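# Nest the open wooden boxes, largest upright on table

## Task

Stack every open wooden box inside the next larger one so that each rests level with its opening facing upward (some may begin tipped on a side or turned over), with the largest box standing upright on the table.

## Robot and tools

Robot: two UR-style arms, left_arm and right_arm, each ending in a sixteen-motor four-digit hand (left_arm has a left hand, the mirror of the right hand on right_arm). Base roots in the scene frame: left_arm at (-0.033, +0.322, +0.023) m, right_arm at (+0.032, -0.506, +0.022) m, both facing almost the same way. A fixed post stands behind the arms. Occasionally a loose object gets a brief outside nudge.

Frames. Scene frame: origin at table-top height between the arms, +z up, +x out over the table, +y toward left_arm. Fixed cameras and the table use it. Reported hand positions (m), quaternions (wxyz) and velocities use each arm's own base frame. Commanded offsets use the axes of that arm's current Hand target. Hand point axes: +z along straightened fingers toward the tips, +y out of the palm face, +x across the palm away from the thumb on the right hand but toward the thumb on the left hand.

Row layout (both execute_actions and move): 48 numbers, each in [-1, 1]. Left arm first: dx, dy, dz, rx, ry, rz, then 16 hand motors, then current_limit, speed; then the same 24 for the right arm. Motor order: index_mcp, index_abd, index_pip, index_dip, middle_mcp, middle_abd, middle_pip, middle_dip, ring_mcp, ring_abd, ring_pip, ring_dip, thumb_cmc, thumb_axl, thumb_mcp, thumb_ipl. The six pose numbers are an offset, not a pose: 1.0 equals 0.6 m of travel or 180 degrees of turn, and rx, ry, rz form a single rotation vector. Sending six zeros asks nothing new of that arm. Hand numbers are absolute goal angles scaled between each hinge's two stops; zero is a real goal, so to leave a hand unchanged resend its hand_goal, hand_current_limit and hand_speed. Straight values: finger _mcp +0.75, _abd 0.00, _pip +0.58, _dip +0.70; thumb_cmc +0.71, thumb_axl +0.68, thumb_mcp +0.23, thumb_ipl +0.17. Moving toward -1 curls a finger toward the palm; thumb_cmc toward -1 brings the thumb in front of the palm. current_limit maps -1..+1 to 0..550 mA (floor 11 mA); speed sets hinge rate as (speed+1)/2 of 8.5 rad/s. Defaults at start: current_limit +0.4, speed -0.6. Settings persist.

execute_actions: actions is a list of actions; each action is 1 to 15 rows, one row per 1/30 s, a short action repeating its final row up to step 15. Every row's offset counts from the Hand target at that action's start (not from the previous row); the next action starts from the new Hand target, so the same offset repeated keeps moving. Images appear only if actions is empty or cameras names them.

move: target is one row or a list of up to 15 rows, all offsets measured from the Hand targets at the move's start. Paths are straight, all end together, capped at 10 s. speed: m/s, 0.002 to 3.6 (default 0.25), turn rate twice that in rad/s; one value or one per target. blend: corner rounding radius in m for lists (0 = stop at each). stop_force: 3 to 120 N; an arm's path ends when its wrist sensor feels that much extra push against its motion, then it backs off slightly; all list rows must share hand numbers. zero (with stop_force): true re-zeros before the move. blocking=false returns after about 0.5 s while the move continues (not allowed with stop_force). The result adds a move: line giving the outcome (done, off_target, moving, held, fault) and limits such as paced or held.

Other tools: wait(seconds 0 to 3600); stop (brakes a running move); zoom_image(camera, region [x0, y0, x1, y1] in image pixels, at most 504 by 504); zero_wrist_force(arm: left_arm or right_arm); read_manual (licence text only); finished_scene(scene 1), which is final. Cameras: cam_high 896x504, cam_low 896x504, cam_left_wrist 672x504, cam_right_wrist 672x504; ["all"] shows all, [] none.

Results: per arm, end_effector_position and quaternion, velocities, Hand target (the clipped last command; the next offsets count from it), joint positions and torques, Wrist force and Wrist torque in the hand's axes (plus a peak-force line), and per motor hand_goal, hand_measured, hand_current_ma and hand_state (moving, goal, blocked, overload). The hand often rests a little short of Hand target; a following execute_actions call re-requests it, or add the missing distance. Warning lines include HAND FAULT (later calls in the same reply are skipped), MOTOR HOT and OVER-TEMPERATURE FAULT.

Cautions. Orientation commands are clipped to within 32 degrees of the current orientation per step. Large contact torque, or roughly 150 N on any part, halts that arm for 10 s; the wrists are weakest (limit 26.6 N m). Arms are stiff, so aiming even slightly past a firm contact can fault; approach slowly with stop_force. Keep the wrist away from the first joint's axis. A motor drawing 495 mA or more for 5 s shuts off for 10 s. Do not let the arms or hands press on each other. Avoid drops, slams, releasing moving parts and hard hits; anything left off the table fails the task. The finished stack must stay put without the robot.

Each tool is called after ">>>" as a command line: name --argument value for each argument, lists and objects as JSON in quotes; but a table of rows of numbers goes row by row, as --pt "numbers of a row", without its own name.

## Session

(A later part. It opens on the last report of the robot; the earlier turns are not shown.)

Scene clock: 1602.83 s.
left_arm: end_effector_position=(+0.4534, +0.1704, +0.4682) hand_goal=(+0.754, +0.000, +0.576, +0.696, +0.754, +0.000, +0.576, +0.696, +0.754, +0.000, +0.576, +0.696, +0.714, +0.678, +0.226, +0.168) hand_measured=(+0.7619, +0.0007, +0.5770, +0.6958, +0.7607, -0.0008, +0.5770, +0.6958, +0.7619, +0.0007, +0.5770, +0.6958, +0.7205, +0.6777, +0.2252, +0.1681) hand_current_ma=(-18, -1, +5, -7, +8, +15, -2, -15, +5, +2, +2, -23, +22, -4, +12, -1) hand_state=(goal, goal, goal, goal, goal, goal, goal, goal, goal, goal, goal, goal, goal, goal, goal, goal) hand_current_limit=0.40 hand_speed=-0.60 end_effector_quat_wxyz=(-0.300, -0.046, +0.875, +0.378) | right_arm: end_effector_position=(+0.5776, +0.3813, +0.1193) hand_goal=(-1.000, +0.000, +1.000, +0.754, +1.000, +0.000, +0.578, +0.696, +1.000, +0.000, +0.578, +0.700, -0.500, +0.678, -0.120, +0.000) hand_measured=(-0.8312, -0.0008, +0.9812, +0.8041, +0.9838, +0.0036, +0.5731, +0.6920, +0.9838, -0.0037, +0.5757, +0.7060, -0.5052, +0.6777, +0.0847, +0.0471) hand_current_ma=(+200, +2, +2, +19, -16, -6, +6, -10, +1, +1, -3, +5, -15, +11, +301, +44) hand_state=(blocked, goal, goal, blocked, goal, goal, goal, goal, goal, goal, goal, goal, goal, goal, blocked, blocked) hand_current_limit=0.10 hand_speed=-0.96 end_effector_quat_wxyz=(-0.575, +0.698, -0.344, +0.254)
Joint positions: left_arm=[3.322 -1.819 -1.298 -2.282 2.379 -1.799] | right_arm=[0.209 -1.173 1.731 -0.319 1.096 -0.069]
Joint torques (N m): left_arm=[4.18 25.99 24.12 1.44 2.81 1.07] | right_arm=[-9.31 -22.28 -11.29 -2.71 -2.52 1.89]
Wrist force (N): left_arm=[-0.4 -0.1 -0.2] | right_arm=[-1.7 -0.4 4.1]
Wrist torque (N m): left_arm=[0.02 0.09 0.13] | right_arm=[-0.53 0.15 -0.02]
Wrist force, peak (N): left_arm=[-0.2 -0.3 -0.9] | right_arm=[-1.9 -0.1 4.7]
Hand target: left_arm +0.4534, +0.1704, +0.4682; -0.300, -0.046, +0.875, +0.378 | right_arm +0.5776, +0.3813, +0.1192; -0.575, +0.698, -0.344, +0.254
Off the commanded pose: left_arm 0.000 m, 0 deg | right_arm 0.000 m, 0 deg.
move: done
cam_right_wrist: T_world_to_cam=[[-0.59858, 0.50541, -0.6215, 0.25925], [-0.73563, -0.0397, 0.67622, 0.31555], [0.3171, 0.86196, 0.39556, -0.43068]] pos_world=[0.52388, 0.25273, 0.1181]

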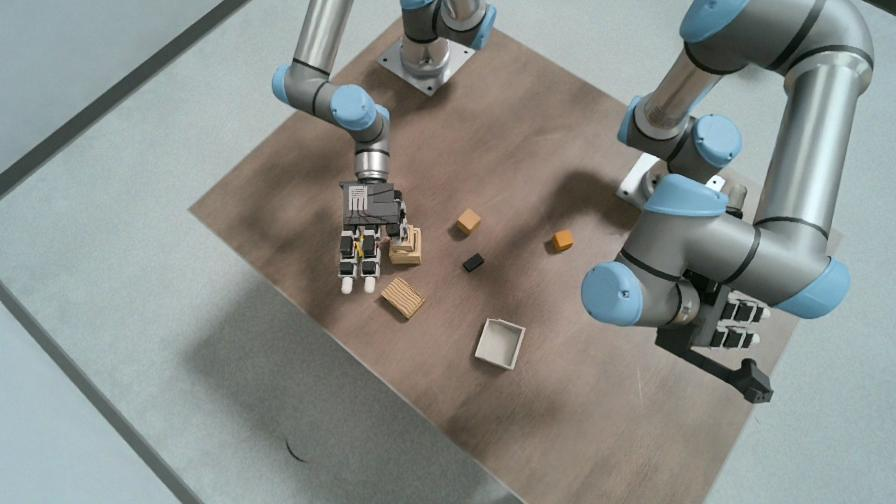

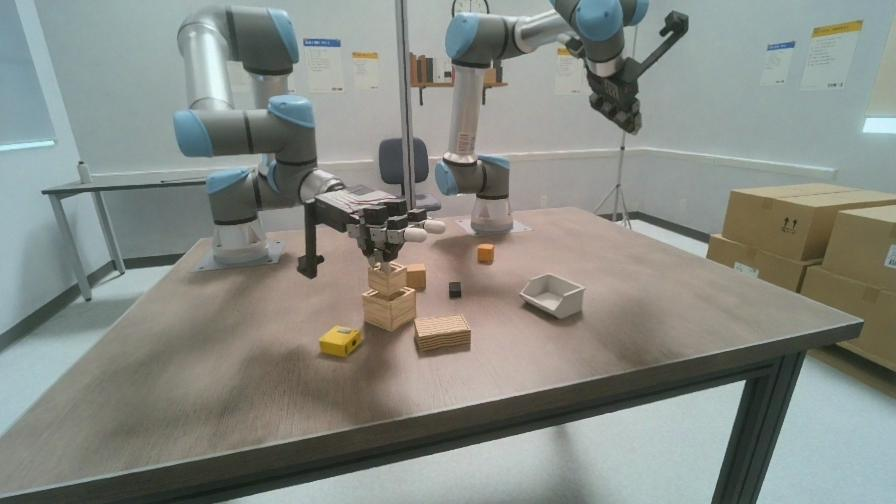

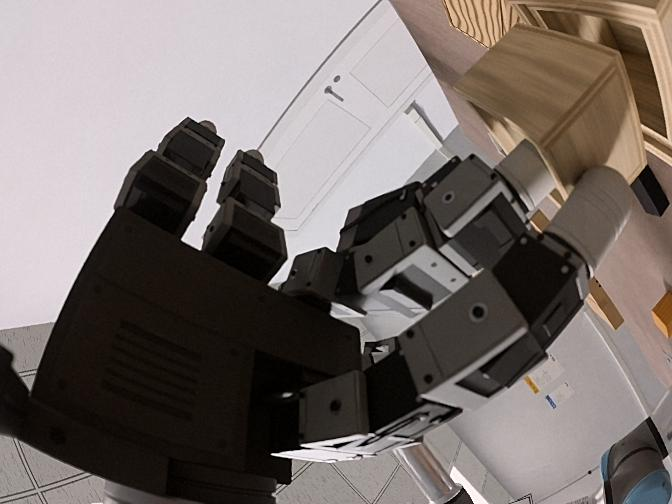

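>>> move --target '[0,0,0,0,0,0,0.754,0,0.576,0.696,0.754,0,0.576,0.696,0.754,0,0.576,0.696,0.714,0.678,0.226,0.168,0.4,-0.6,-0.01303,0.00642,0.00045,0.01794,-0.00477,-0.00776,-1.0,0,1.0,0.754,1,0,0.577,0.696,1,0,0.577,0.7,-0.5,0.678,-0.12,0.0,0.1,-0.96]' --speed 0.03 --cameras '["cam_high","cam_low","cam_right_wrist"]'

>>> zoom_image --camera "cam_right_wrist" --region '[490, 0, 550, 60]'

>>> zoom_image --camera "cam_right_wrist" --region '[592, 10, 662, 80]'

>>> zoom_image --camera "cam_right_wrist" --region '[602, 110, 672, 180]'

>>> zoom_image --camera "cam_high" --region '[380, 220, 430, 270]'

Scene clock: 1637.50 s.
left_arm: end_effector_position=(+0.4534, +0.1704, +0.4682) hand_goal=(+0.754, +0.000, +0.576, +0.696, +0.754, +0.000, +0.576, +0.696, +0.754, +0.000, +0.576, +0.696, +0.714, +0.678, +0.226, +0.168) hand_measured=(+0.7619, +0.0007, +0.5770, +0.6958, +0.7619, -0.0008, +0.5770, +0.6958, +0.7619, -0.0008, +0.5770, +0.6958, +0.7205, +0.6777, +0.2252, +0.1681) hand_current_ma=(-12, -4, +17, -13, +4, +10, +8, -4, -5, -10, -7, -26, +21, -1, +0, -5) hand_state=(goal, goal, goal, goal, goal, goal, goal, goal, goal, goal, goal, goal, goal, goal, goal, goal) hand_current_limit=0.40 hand_speed=-0.60 end_effector_quat_wxyz=(-0.300, -0.046, +0.875, +0.378) | right_arm: end_effector_position=(+0.5722, +0.3871, +0.1157) hand_goal=(-1.000, +0.000, +1.000, +0.754, +1.000, +0.000, +0.578, +0.696, +1.000, +0.000, +0.578, +0.700, -0.500, +0.678, -0.120, +0.000) hand_measured=(-0.8324, -0.0023, +0.9812, +0.8028, +0.9838, +0.0051, +0.5718, +0.6932, +0.9838, -0.0023, +0.5744, +0.7073, -0.5065, +0.6767, +0.0837, +0.0471) hand_current_ma=(+198, +1, +7, +18, -3, -11, +6, -6, +1, -6, +3, -3, -11, +8, +305, +46) hand_state=(blocked, goal, goal, blocked, goal, goal, goal, goal, goal, goal, goal, goal, goal, goal, blocked, blocked) hand_current_limit=0.10 hand_speed=-0.96 end_effector_quat_wxyz=(-0.593, +0.687, -0.324, +0.266)
Joint positions: left_arm=[3.322 -1.819 -1.298 -2.282 2.379 -1.799] | right_arm=[0.215 -1.185 1.791 -0.43 1.083 -0.063]
Joint torques (N m): left_arm=[4.85 26.44 23.69 1.47 2.88 1.13] | right_arm=[9.47 -44.25 -12.19 -2.53 -2.52 1.89]
Wrist force (N): left_arm=[-0.6 -0.1 -0.3] | right_arm=[-1.6 -0.3 4.2]
Wrist torque (N m): left_arm=[0.04 0.10 0.13] | right_arm=[-0.56 0.11 -0.11]
Wrist force, peak (N): left_arm=[-0.2 -0.6 -0.8] | right_arm=[-1.7 -0.4 4.6]
Hand target: left_arm +0.4534, +0.1704, +0.4682; -0.300, -0.046, +0.875, +0.378 | right_arm +0.5721, +0.3871, +0.1157; -0.593, +0.687, -0.324, +0.266
Off the commanded pose: left_arm 0.000 m, 0 deg | right_arm 0.000 m, 0 deg.
move: done
cam_right_wrist: T_world_to_cam=[[-0.57131, 0.50804, -0.6446, 0.23684], [-0.77201, -0.06605, 0.63217, 0.35032], [0.27859, 0.8588, 0.42995, -0.41327]] pos_world=[0.5209, 0.25773, 0.10889]

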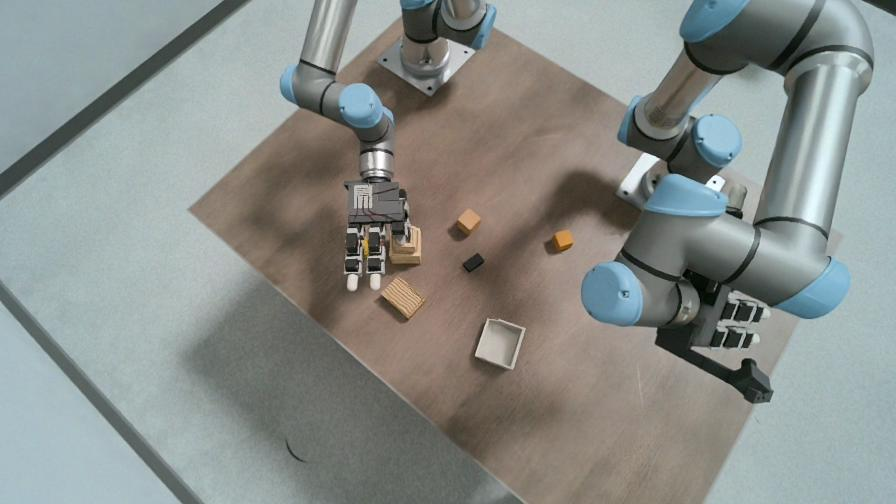

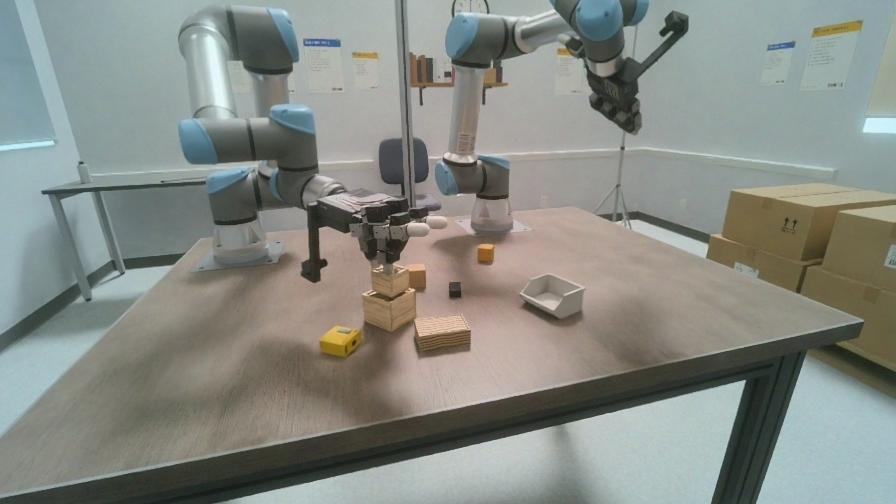

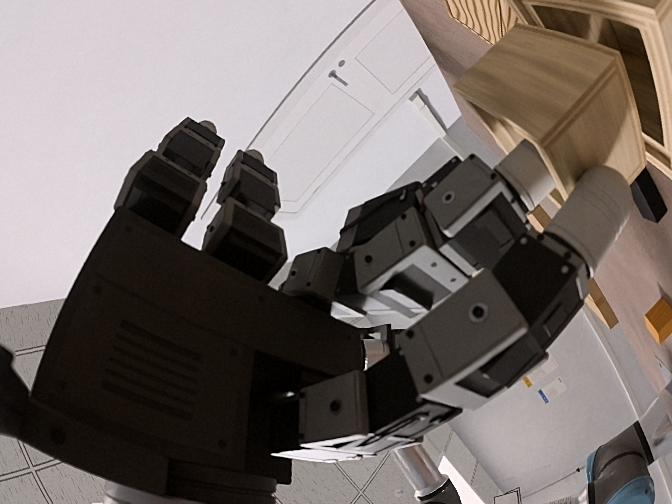

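Scaled by 8.400 from the camera's image (finer frame: 960x720).

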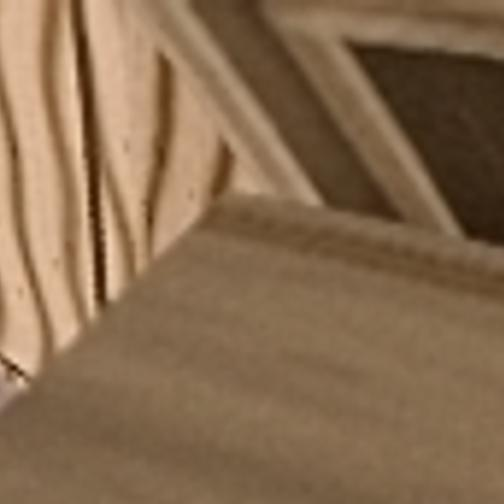

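Scaled by 7.200 from the camera's image (finer frame: 960x720).

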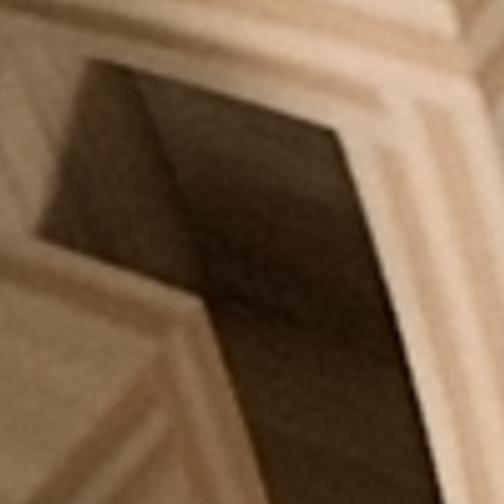

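Scaled by 7.200 from the camera's image (finer frame: 960x720).

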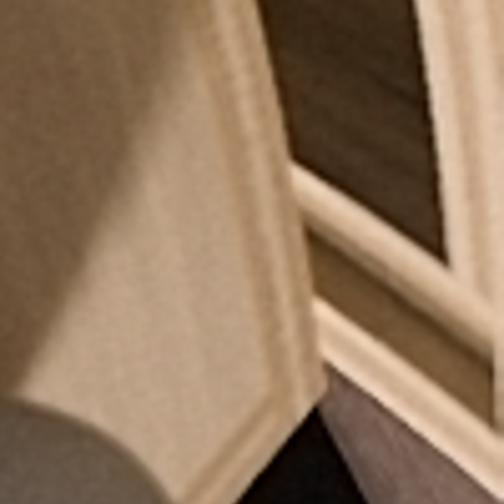

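Scaled by 10.080 from the camera's image (finer frame: 1280x720).

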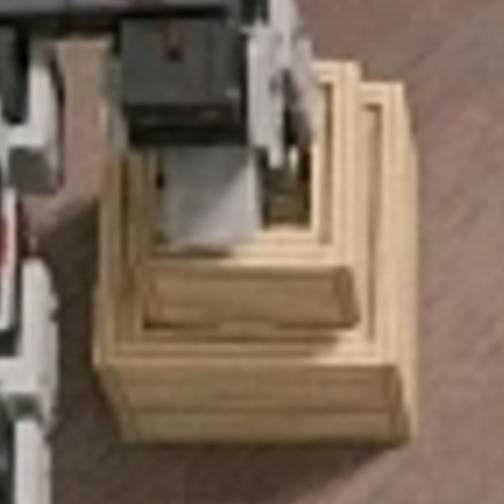

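>>> move --target '[0,0,0,0,0,0,0.754,0,0.576,0.696,0.754,0,0.576,0.696,0.754,0,0.576,0.696,0.714,0.678,0.226,0.168,0.4,-0.6,0.00056,0.02962,0.00462,0,0,0,-1.0,0,1.0,0.754,1,0,0.577,0.696,1,0,0.577,0.7,-0.5,0.678,-0.12,0.0,0.1,-0.96]' --speed 0.012 --stop_force 3 --cameras '["cam_high","cam_low","cam_right_wrist"]'

>>> zoom_image --camera "cam_right_wrist" --region '[452, 0, 672, 240]'

>>> zoom_image --camera "cam_high" --region '[380, 220, 430, 270]'

>>> zoom_image --camera "cam_low" --region '[350, 250, 430, 340]'

Scene clock: 1656.40 s.
left_arm: end_effector_position=(+0.4534, +0.1704, +0.4682) hand_goal=(+0.754, +0.000, +0.576, +0.696, +0.754, +0.000, +0.576, +0.696, +0.754, +0.000, +0.576, +0.696, +0.714, +0.678, +0.226, +0.168) hand_measured=(+0.7619, -0.0008, +0.5770, +0.6958, +0.7607, -0.0008, +0.5770, +0.6958, +0.7619, +0.0007, +0.5770, +0.6958, +0.7205, +0.6767, +0.2252, +0.1681) hand_current_ma=(-4, -4, -3, -7, +4, +5, -1, -8, +7, -11, +18, -18, +1, -10, +4, -1) hand_state=(goal, goal, goal, goal, goal, goal, goal, goal, goal, goal, goal, goal, goal, goal, goal, goal) hand_current_limit=0.40 hand_speed=-0.60 end_effector_quat_wxyz=(-0.300, -0.046, +0.875, +0.378) | right_arm: end_effector_position=(+0.5721, +0.3871, +0.1049) hand_goal=(-1.000, +0.000, +1.000, +0.754, +1.000, +0.000, +0.578, +0.696, +1.000, +0.000, +0.578, +0.700, -0.500, +0.678, -0.120, +0.000) hand_measured=(-0.8336, -0.0023, +0.9824, +0.8041, +0.9838, +0.0036, +0.5718, +0.6932, +0.9838, -0.0037, +0.5744, +0.7073, -0.5052, +0.6767, +0.0847, +0.0500) hand_current_ma=(+197, +0, +5, +12, +7, +5, -5, -12, -6, -11, -2, -7, -2, +7, +306, +46) hand_state=(blocked, goal, goal, blocked, goal, goal, goal, goal, goal, goal, goal, goal, goal, goal, blocked, blocked) hand_current_limit=0.10 hand_speed=-0.96 end_effector_quat_wxyz=(-0.593, +0.687, -0.324, +0.266)
Joint positions: left_arm=[3.322 -1.819 -1.298 -2.282 2.379 -1.799] | right_arm=[0.215 -1.17 1.802 -0.456 1.083 -0.063]
Joint torques (N m): left_arm=[4.6 25.1 23.75 1.43 2.77 1.22] | right_arm=[9.8 -44.06 -27.15 0.68 -1.78 1.32]
Wrist force (N): left_arm=[-0.4 -0.6 -0.5] | right_arm=[-1.7 -1.2 3.6]
Wrist torque (N m): left_arm=[-0.01 0.07 0.14] | right_arm=[-0.62 0.12 -0.11]
Wrist force, peak (N): left_arm=[-0.4 -0.6 -0.7] | right_arm=[-1.4 -5.9 1.2]
Hand target: left_arm +0.4534, +0.1704, +0.4682; -0.300, -0.046, +0.875, +0.378 | right_arm +0.5721, +0.3871, +0.1050; -0.593, +0.687, -0.324, +0.266 (not the last commanded pose)
Off the commanded pose: left_arm 0.000 m, 0 deg | right_arm 0.007 m, 0 deg.
move: contact (right_arm)
cam_right_wrist: T_world_to_cam=[[-0.57118, 0.50811, -0.64465, 0.2298], [-0.77214, -0.06616, 0.63199, 0.35727], [0.27847, 0.85875, 0.43012, -0.40857]] pos_world=[0.5209, 0.25773, 0.09809]

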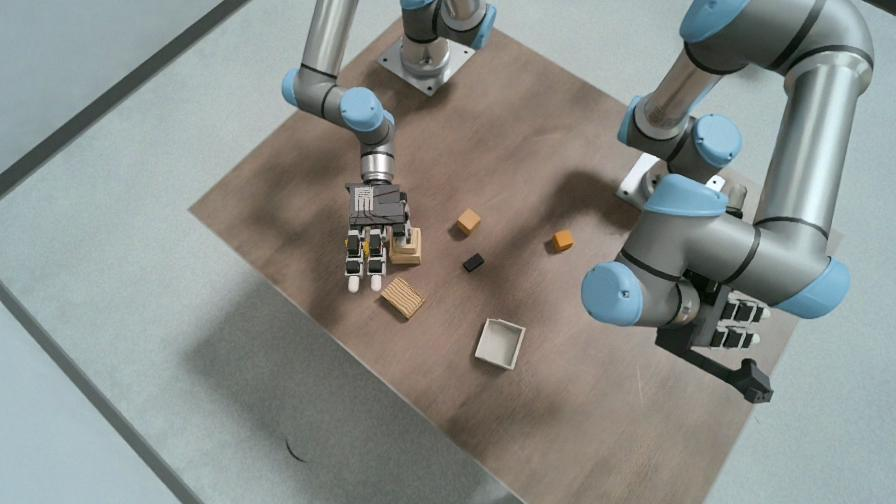

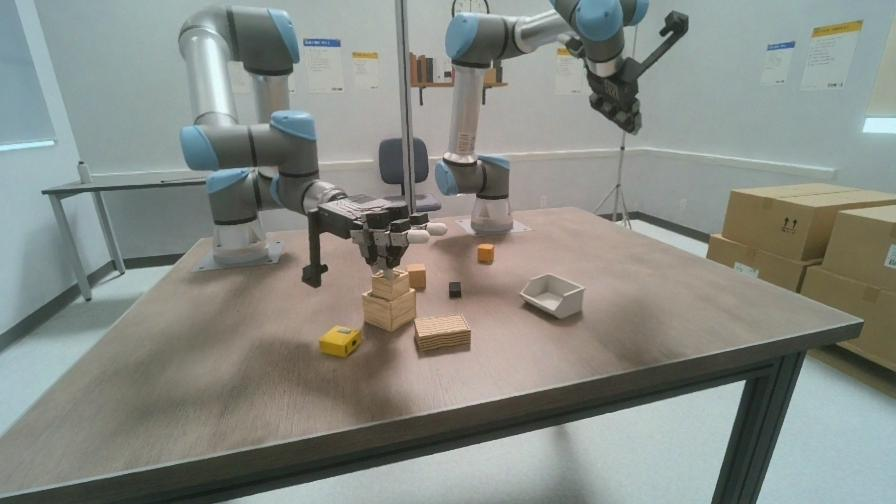

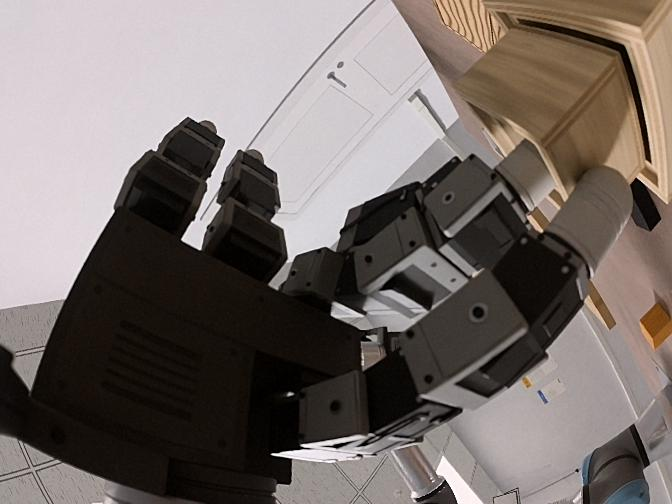

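Scaled by 2.100 from the camera's image (finer frame: 960x720).

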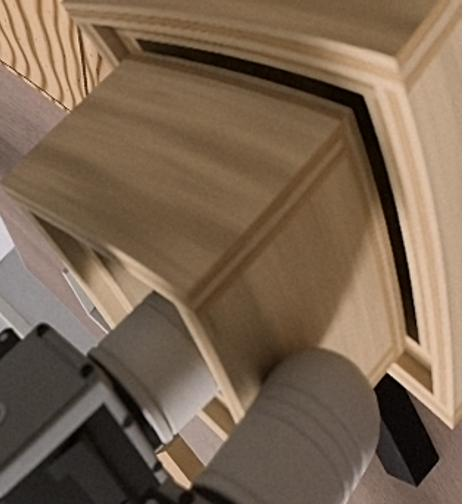

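Scaled by 10.080 from the camera's image (finer frame: 1280x720).

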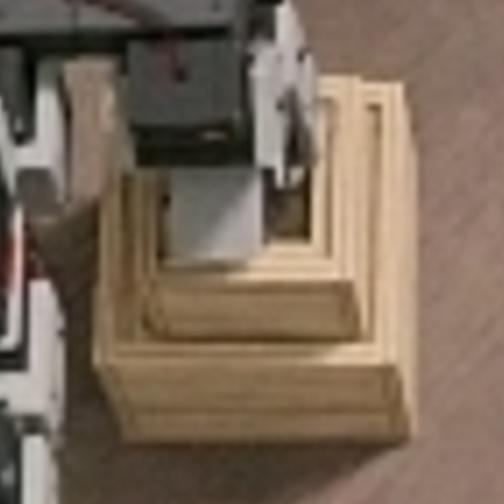

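Scaled by 5.600 from the camera's image (finer frame: 1280x720).

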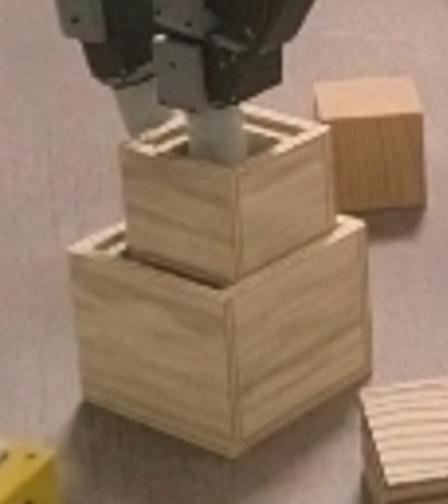

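>>> zoom_image --camera "cam_right_wrist" --region '[490, 0, 550, 60]'

>>> zoom_image --camera "cam_right_wrist" --region '[592, 10, 662, 80]'

>>> zoom_image --camera "cam_right_wrist" --region '[602, 120, 672, 190]'

Scaled by 8.400 from the camera's image (finer frame: 960x720).

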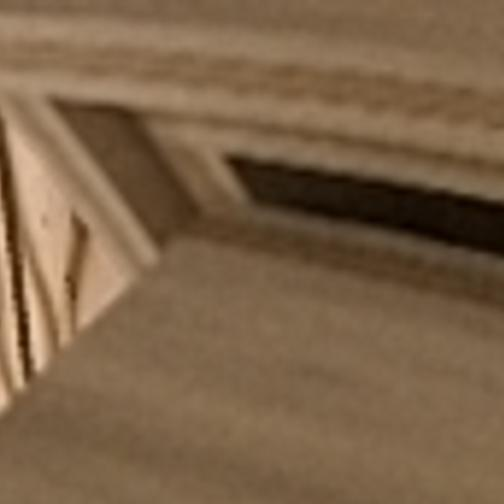

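Scaled by 7.200 from the camera's image (finer frame: 960x720).

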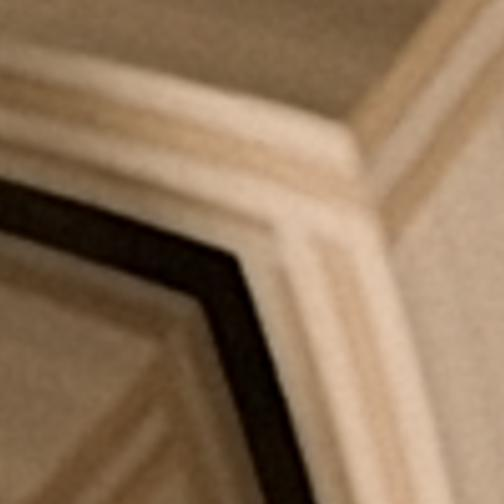

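Scaled by 7.200 from the camera's image (finer frame: 960x720).

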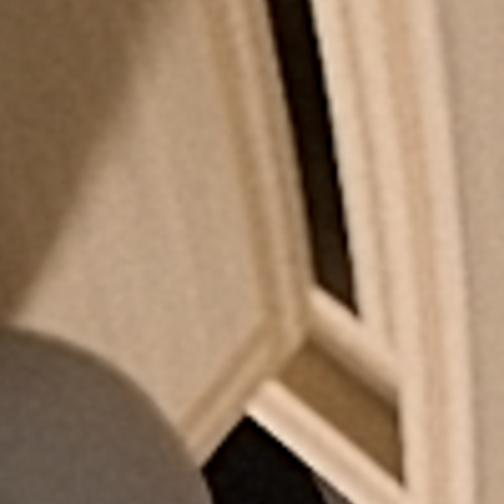

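>>> execute_actions --actions '[]'

>>> zoom_image --camera "cam_right_wrist" --region '[472, 0, 672, 200]'

>>> zoom_image --camera "cam_right_wrist" --region '[490, 0, 550, 60]'

>>> zoom_image --camera "cam_right_wrist" --region '[602, 120, 672, 190]'

Scene clock: 1702.20 s.
left_arm: end_effector_position=(+0.4534, +0.1704, +0.4682) hand_goal=(+0.754, +0.000, +0.576, +0.696, +0.754, +0.000, +0.576, +0.696, +0.754, +0.000, +0.576, +0.696, +0.714, +0.678, +0.226, +0.168) hand_measured=(+0.7619, +0.0007, +0.5770, +0.6958, +0.7607, +0.0007, +0.5770, +0.6958, +0.7631, +0.0007, +0.5770, +0.6958, +0.7205, +0.6777, +0.2242, +0.1672) hand_current_ma=(-4, +3, -1, -10, +0, -3, +11, -5, -7, +4, -5, -16, +11, -11, +3, -8) hand_state=(goal, goal, goal, goal, goal, goal, goal, goal, goal, goal, goal, goal, goal, goal, goal, goal) hand_current_limit=0.40 hand_speed=-0.60 end_effector_quat_wxyz=(-0.300, -0.046, +0.875, +0.378) | right_arm: end_effector_position=(+0.5721, +0.3871, +0.1050) hand_goal=(-1.000, +0.000, +1.000, +0.754, +1.000, +0.000, +0.578, +0.696, +1.000, +0.000, +0.578, +0.700, -0.500, +0.678, -0.120, +0.000) hand_measured=(-0.8324, -0.0023, +0.9812, +0.8028, +0.9838, +0.0036, +0.5718, +0.6932, +0.9826, -0.0037, +0.5757, +0.7060, -0.5052, +0.6756, +0.0847, +0.0500) hand_current_ma=(+195, -1, +0, +20, -8, +0, +1, -7, +4, -5, +6, +6, -1, +7, +309, +35) hand_state=(blocked, goal, goal, blocked, goal, goal, goal, goal, goal, goal, goal, goal, goal, goal, blocked, blocked) hand_current_limit=0.10 hand_speed=-0.96 end_effector_quat_wxyz=(-0.593, +0.687, -0.324, +0.266)
Joint positions: left_arm=[3.322 -1.819 -1.298 -2.282 2.379 -1.799] | right_arm=[0.215 -1.17 1.802 -0.456 1.083 -0.063]
Joint velocities: within noise
Joint torques (N m): left_arm=[4.22 25.9 24.02 1.68 2.73 1.12] | right_arm=[8.92 -45.08 -29.19 0.74 -1.82 1.04]
Motor temperatures (°C): left_arm=[34 40 35 39 45 45] | right_arm=[32 36 36 41 42 39]
Wrist force (N): left_arm=[-0.3 -0.3 -0.5] | right_arm=[-2.0 -1.1 3.7]
Wrist torque (N m): left_arm=[0.03 0.06 0.15] | right_arm=[-0.62 0.15 -0.13]
Wrist force, peak (N): left_arm=[-0.5 -0.2 -0.8] | right_arm=[-2.0 -0.9 3.9]
Hand target: left_arm +0.4534, +0.1704, +0.4682; -0.300, -0.046, +0.875, +0.378 | right_arm +0.5721, +0.3871, +0.1050; -0.593, +0.687, -0.324, +0.266 (not the last commanded pose)
Off the commanded pose: left_arm 0.000 m, 0 deg | right_arm 0.007 m, 0 deg.
camera_calibration:
cam_left_wrist: T_world_to_cam=[[0.55403, -0.16942, -0.81508, 0.13147], [-0.03214, -0.9827, 0.18241, 0.04899], [-0.83188, -0.07487, -0.54989, 0.76993]] pos_world=[0.56922, 0.12806, 0.5216]
cam_right_wrist: T_world_to_cam=[[-0.57118, 0.50811, -0.64465, 0.2298], [-0.77214, -0.06616, 0.63199, 0.35727], [0.27847, 0.85875, 0.43012, -0.40857]] pos_world=[0.5209, 0.25773, 0.09809]

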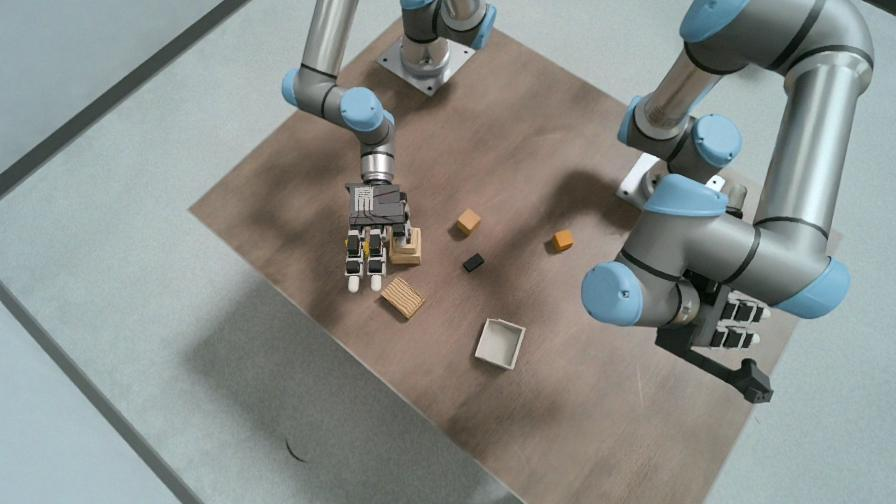

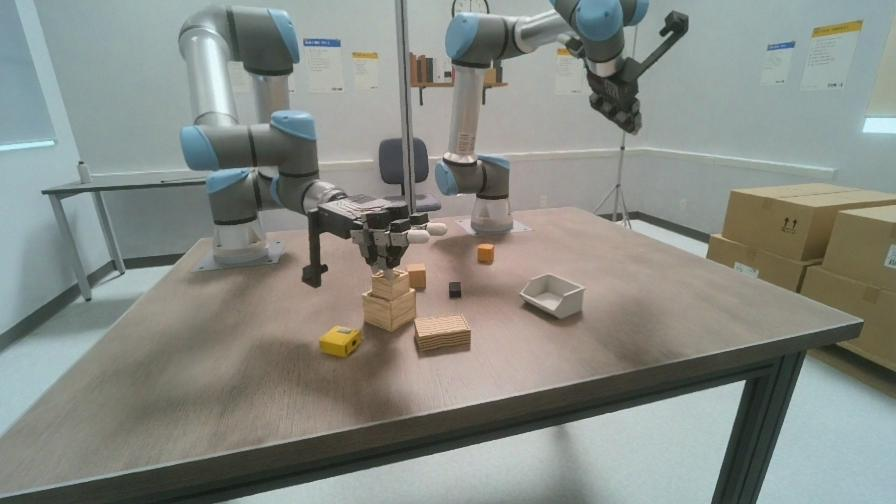

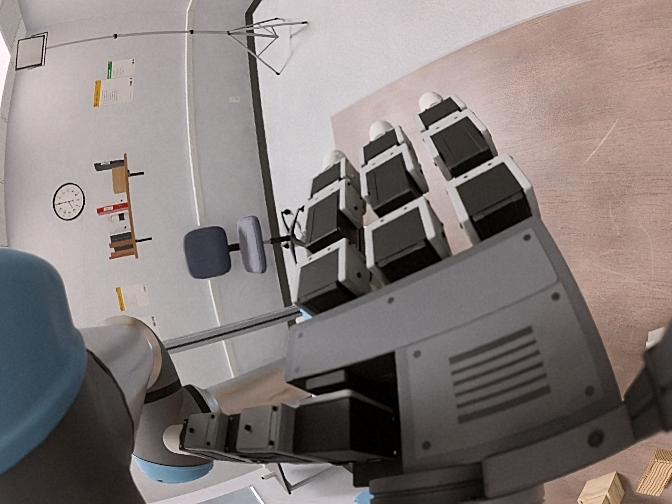

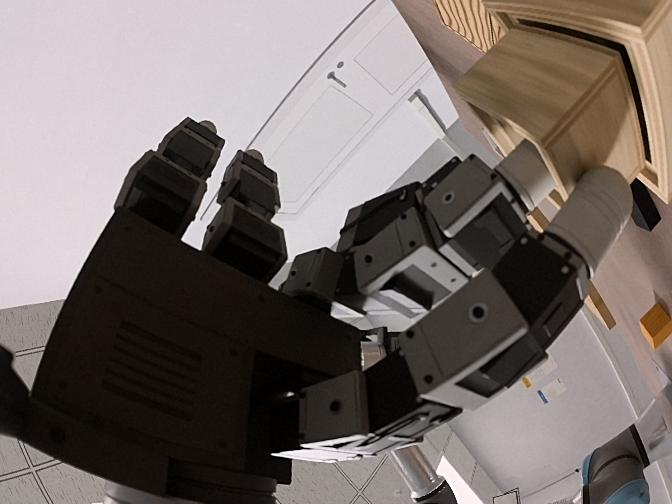

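Scaled by 2.520 from the camera's image (finer frame: 960x720).

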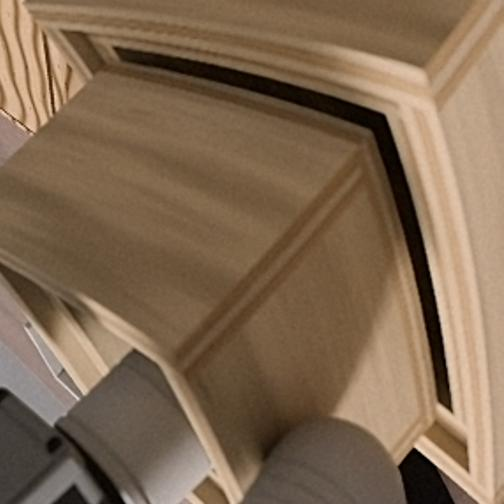

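Scaled by 8.400 from the camera's image (finer frame: 960x720).

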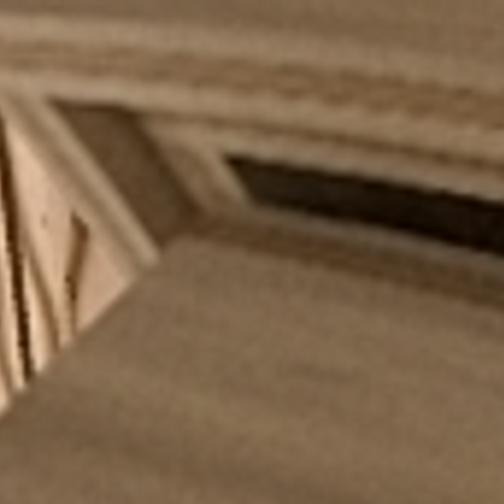

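Scaled by 7.200 from the camera's image (finer frame: 960x720).

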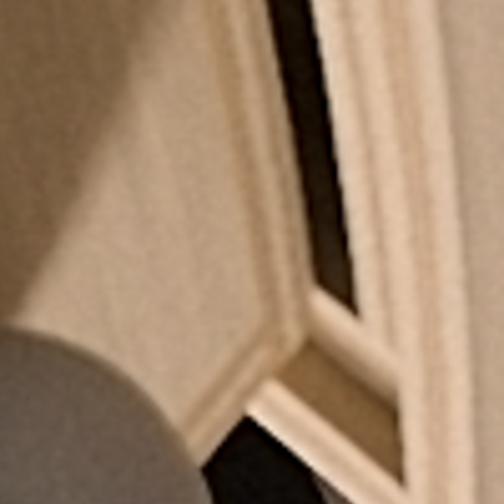

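>>> zoom_image --camera "cam_low" --region '[340, 240, 440, 340]'

>>> zoom_image --camera "cam_high" --region '[370, 210, 450, 290]'

>>> zoom_image --camera "cam_right_wrist" --region '[602, 0, 672, 70]'

Scaled by 5.040 from the camera's image (finer frame: 1280x720).

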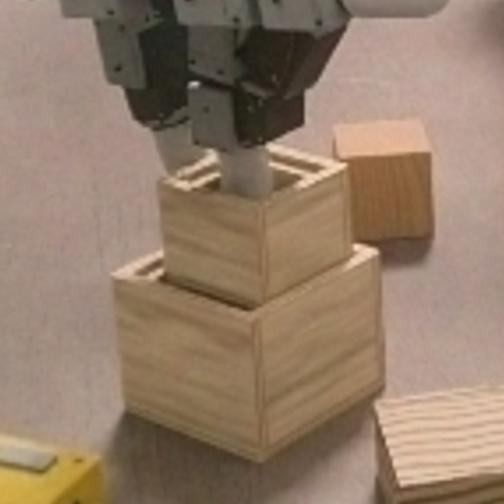

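Scaled by 6.300 from the camera's image (finer frame: 1280x720).

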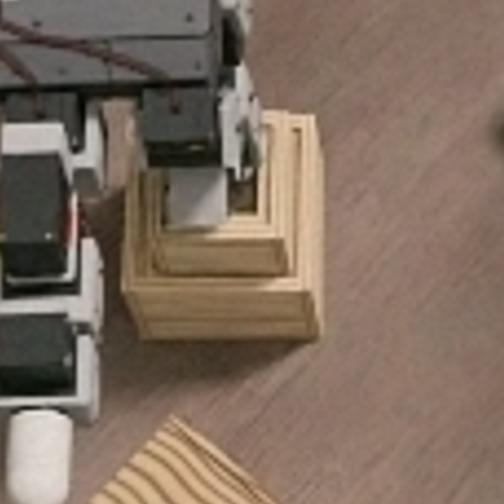

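Scaled by 7.200 from the camera's image (finer frame: 960x720).

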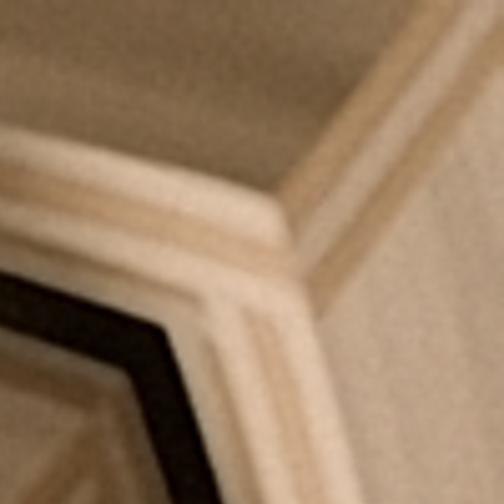

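>>> zoom_image --camera "cam_high" --region '[385, 225, 425, 265]'

>>> zoom_image --camera "cam_low" --region '[360, 280, 420, 340]'

Scaled by 12.600 from the camera's image (finer frame: 1280x720).

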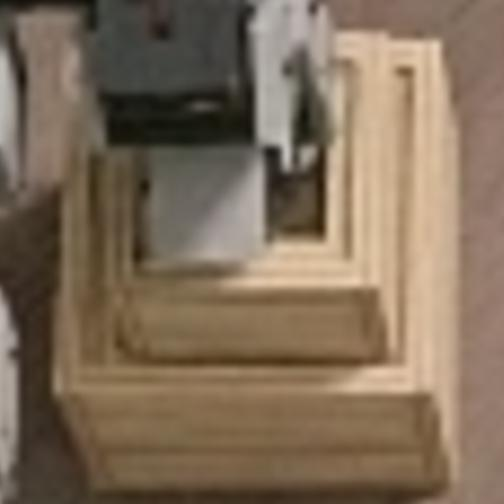

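Scaled by 8.400 from the camera's image (finer frame: 1280x720).

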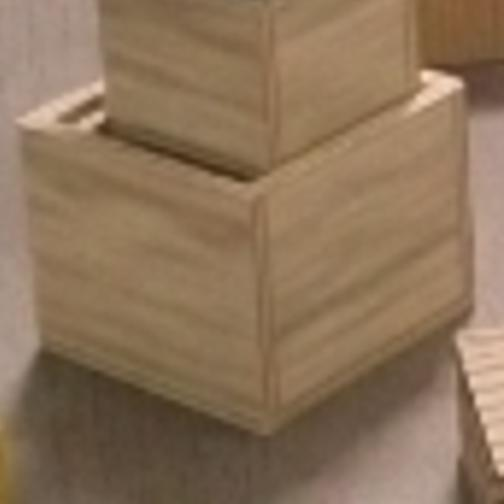

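>>> zoom_image --camera "cam_low" --region '[360, 265, 390, 295]'

>>> zoom_image --camera "cam_low" --region '[390, 265, 420, 295]'

>>> zoom_image --camera "cam_low" --region '[377, 285, 407, 315]'

Scaled by 16.800 from the camera's image (finer frame: 1280x720).

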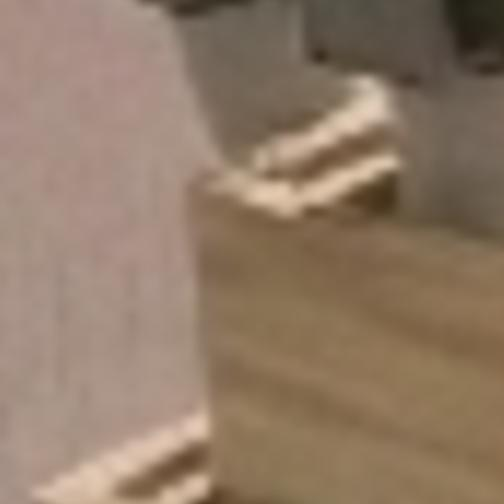

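Scaled by 16.800 from the camera's image (finer frame: 1280x720).

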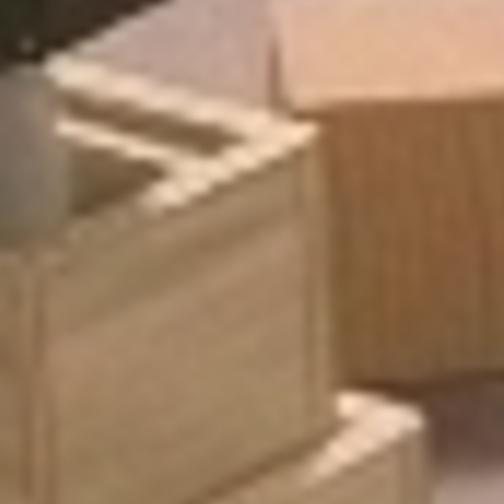

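Scaled by 16.800 from the camera's image (finer frame: 1280x720).

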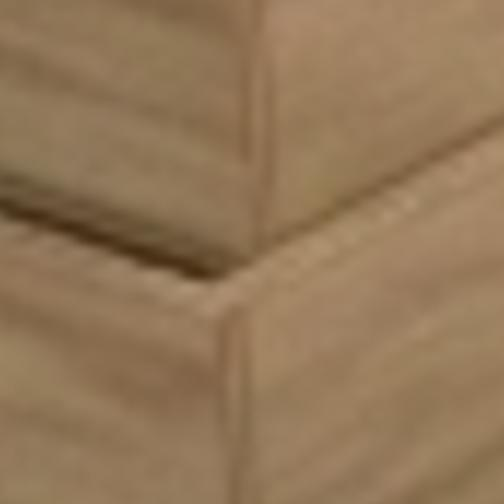

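>>> move --target '[0,0,0,0,0,0,0.754,0,0.576,0.696,0.754,0,0.576,0.696,0.754,0,0.576,0.696,0.714,0.678,0.226,0.168,0.4,-0.6,-0.00078,-0.04113,-0.00642,0,0,0,-1.0,0,1.0,0.754,1,0,0.577,0.696,1,0,0.577,0.7,-0.5,0.678,-0.12,0.0,0.1,-0.96]' --speed 0.03 --cameras '["cam_high","cam_low","cam_right_wrist"]'

>>> zoom_image --camera "cam_right_wrist" --region '[472, 0, 672, 200]'

>>> zoom_image --camera "cam_low" --region '[355, 255, 425, 325]'

>>> zoom_image --camera "cam_high" --region '[380, 220, 430, 270]'

Scene clock: 1773.53 s.
left_arm: end_effector_position=(+0.4534, +0.1704, +0.4682) hand_goal=(+0.754, +0.000, +0.576, +0.696, +0.754, +0.000, +0.576, +0.696, +0.754, +0.000, +0.576, +0.696, +0.714, +0.678, +0.226, +0.168) hand_measured=(+0.7619, -0.0008, +0.5770, +0.6958, +0.7607, -0.0008, +0.5770, +0.6958, +0.7631, +0.0007, +0.5770, +0.6971, +0.7205, +0.6777, +0.2242, +0.1681) hand_current_ma=(+1, +8, +1, -19, +6, -3, +17, -5, +2, -4, +7, -15, +0, -21, +13, +1) hand_state=(goal, goal, goal, goal, goal, goal, goal, goal, goal, goal, goal, goal, goal, goal, goal, goal) hand_current_limit=0.40 hand_speed=-0.60 end_effector_quat_wxyz=(-0.300, -0.046, +0.875, +0.378) | right_arm: end_effector_position=(+0.5721, +0.3872, +0.1298) hand_goal=(-1.000, +0.000, +1.000, +0.754, +1.000, +0.000, +0.578, +0.696, +1.000, +0.000, +0.578, +0.700, -0.500, +0.678, -0.120, +0.000) hand_measured=(-0.8312, -0.0023, +0.9812, +0.8041, +0.9838, +0.0051, +0.5718, +0.6932, +0.9826, -0.0037, +0.5744, +0.7060, -0.5052, +0.6756, +0.0837, +0.0490) hand_current_ma=(+202, +1, +3, +16, -7, +2, +2, -9, -1, -4, -2, -22, -16, +5, +312, +49) hand_state=(blocked, goal, goal, blocked, goal, goal, goal, goal, goal, goal, goal, goal, goal, goal, blocked, blocked) hand_current_limit=0.10 hand_speed=-0.96 end_effector_quat_wxyz=(-0.593, +0.687, -0.324, +0.266)
Joint positions: left_arm=[3.322 -1.819 -1.298 -2.282 2.379 -1.799] | right_arm=[0.215 -1.204 1.775 -0.396 1.083 -0.063]
Joint torques (N m): left_arm=[4.96 26.55 24.18 1.55 2.82 1.18] | right_arm=[2.8 -44.63 -29.51 0.21 -2.22 0.09]
Wrist force (N): left_arm=[-0.2 -0.4 -0.6] | right_arm=[-1.7 -0.6 4.6]
Wrist torque (N m): left_arm=[0.03 0.05 0.16] | right_arm=[-0.61 0.13 -0.15]
Wrist force, peak (N): left_arm=[-0.6 -0.4 -0.7] | right_arm=[-1.9 -0.7 4.6]
Hand target: left_arm +0.4534, +0.1704, +0.4682; -0.300, -0.046, +0.875, +0.378 | right_arm +0.5721, +0.3871, +0.1299; -0.593, +0.687, -0.324, +0.266
Off the commanded pose: left_arm 0.000 m, 0 deg | right_arm 0.000 m, 0 deg.
move: done
cam_right_wrist: T_world_to_cam=[[-0.57122, 0.5081, -0.64462, 0.24581], [-0.77211, -0.06619, 0.63203, 0.34158], [0.27847, 0.85875, 0.43012, -0.41924]] pos_world=[0.5209, 0.25773, 0.12289]

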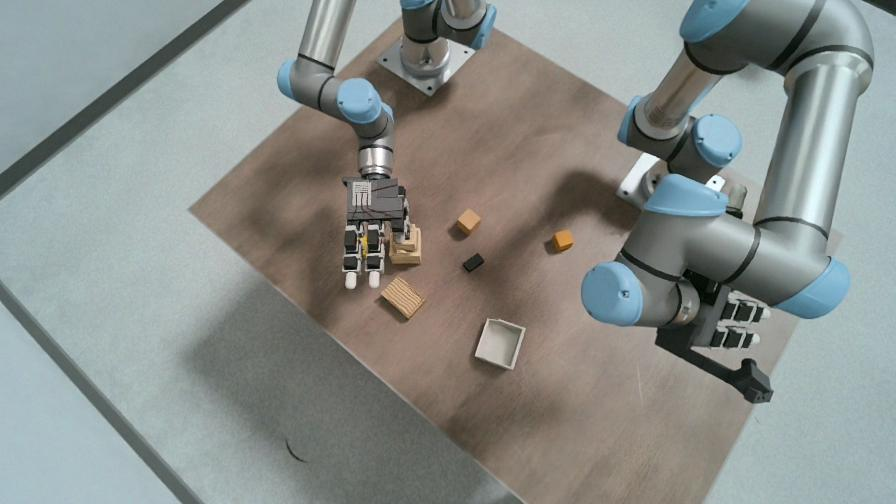

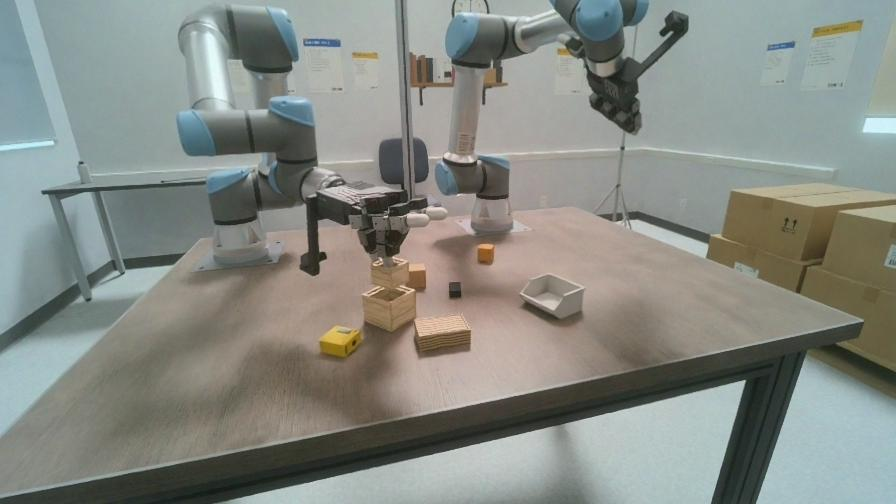

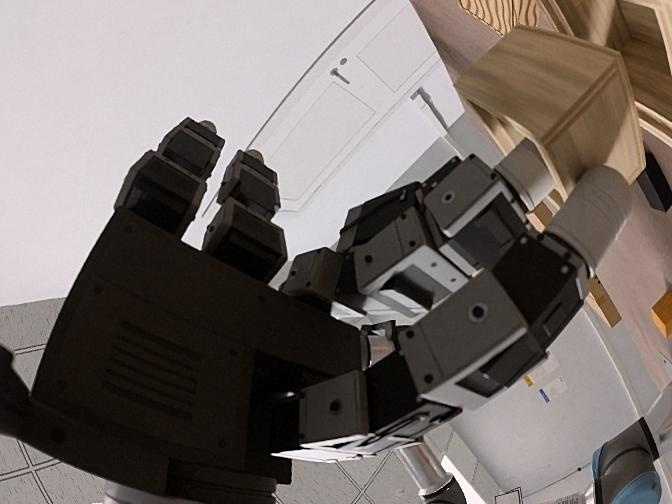

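Scaled by 2.520 from the camera's image (finer frame: 960x720).

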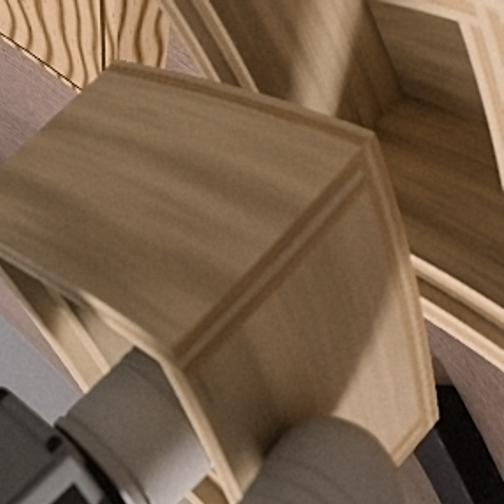

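Scaled by 7.200 from the camera's image (finer frame: 1280x720).

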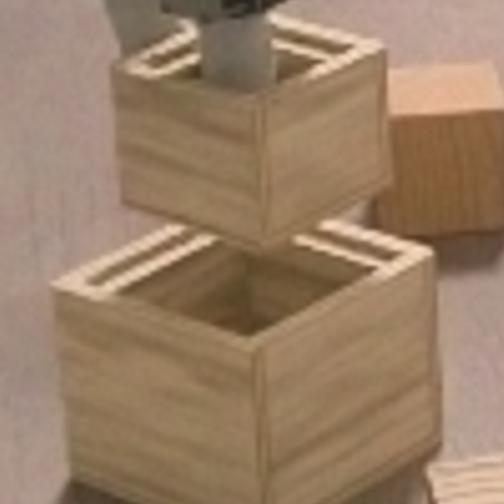

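Scaled by 10.080 from the camera's image (finer frame: 1280x720).

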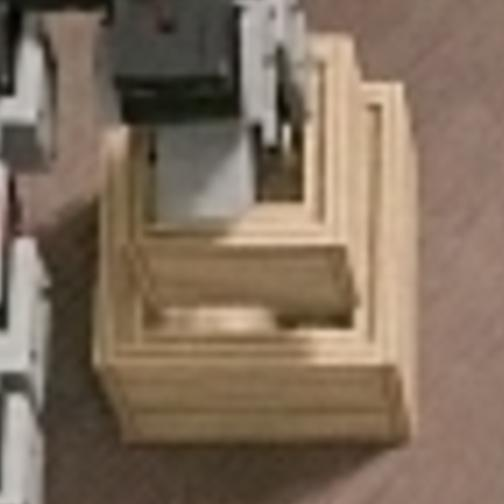

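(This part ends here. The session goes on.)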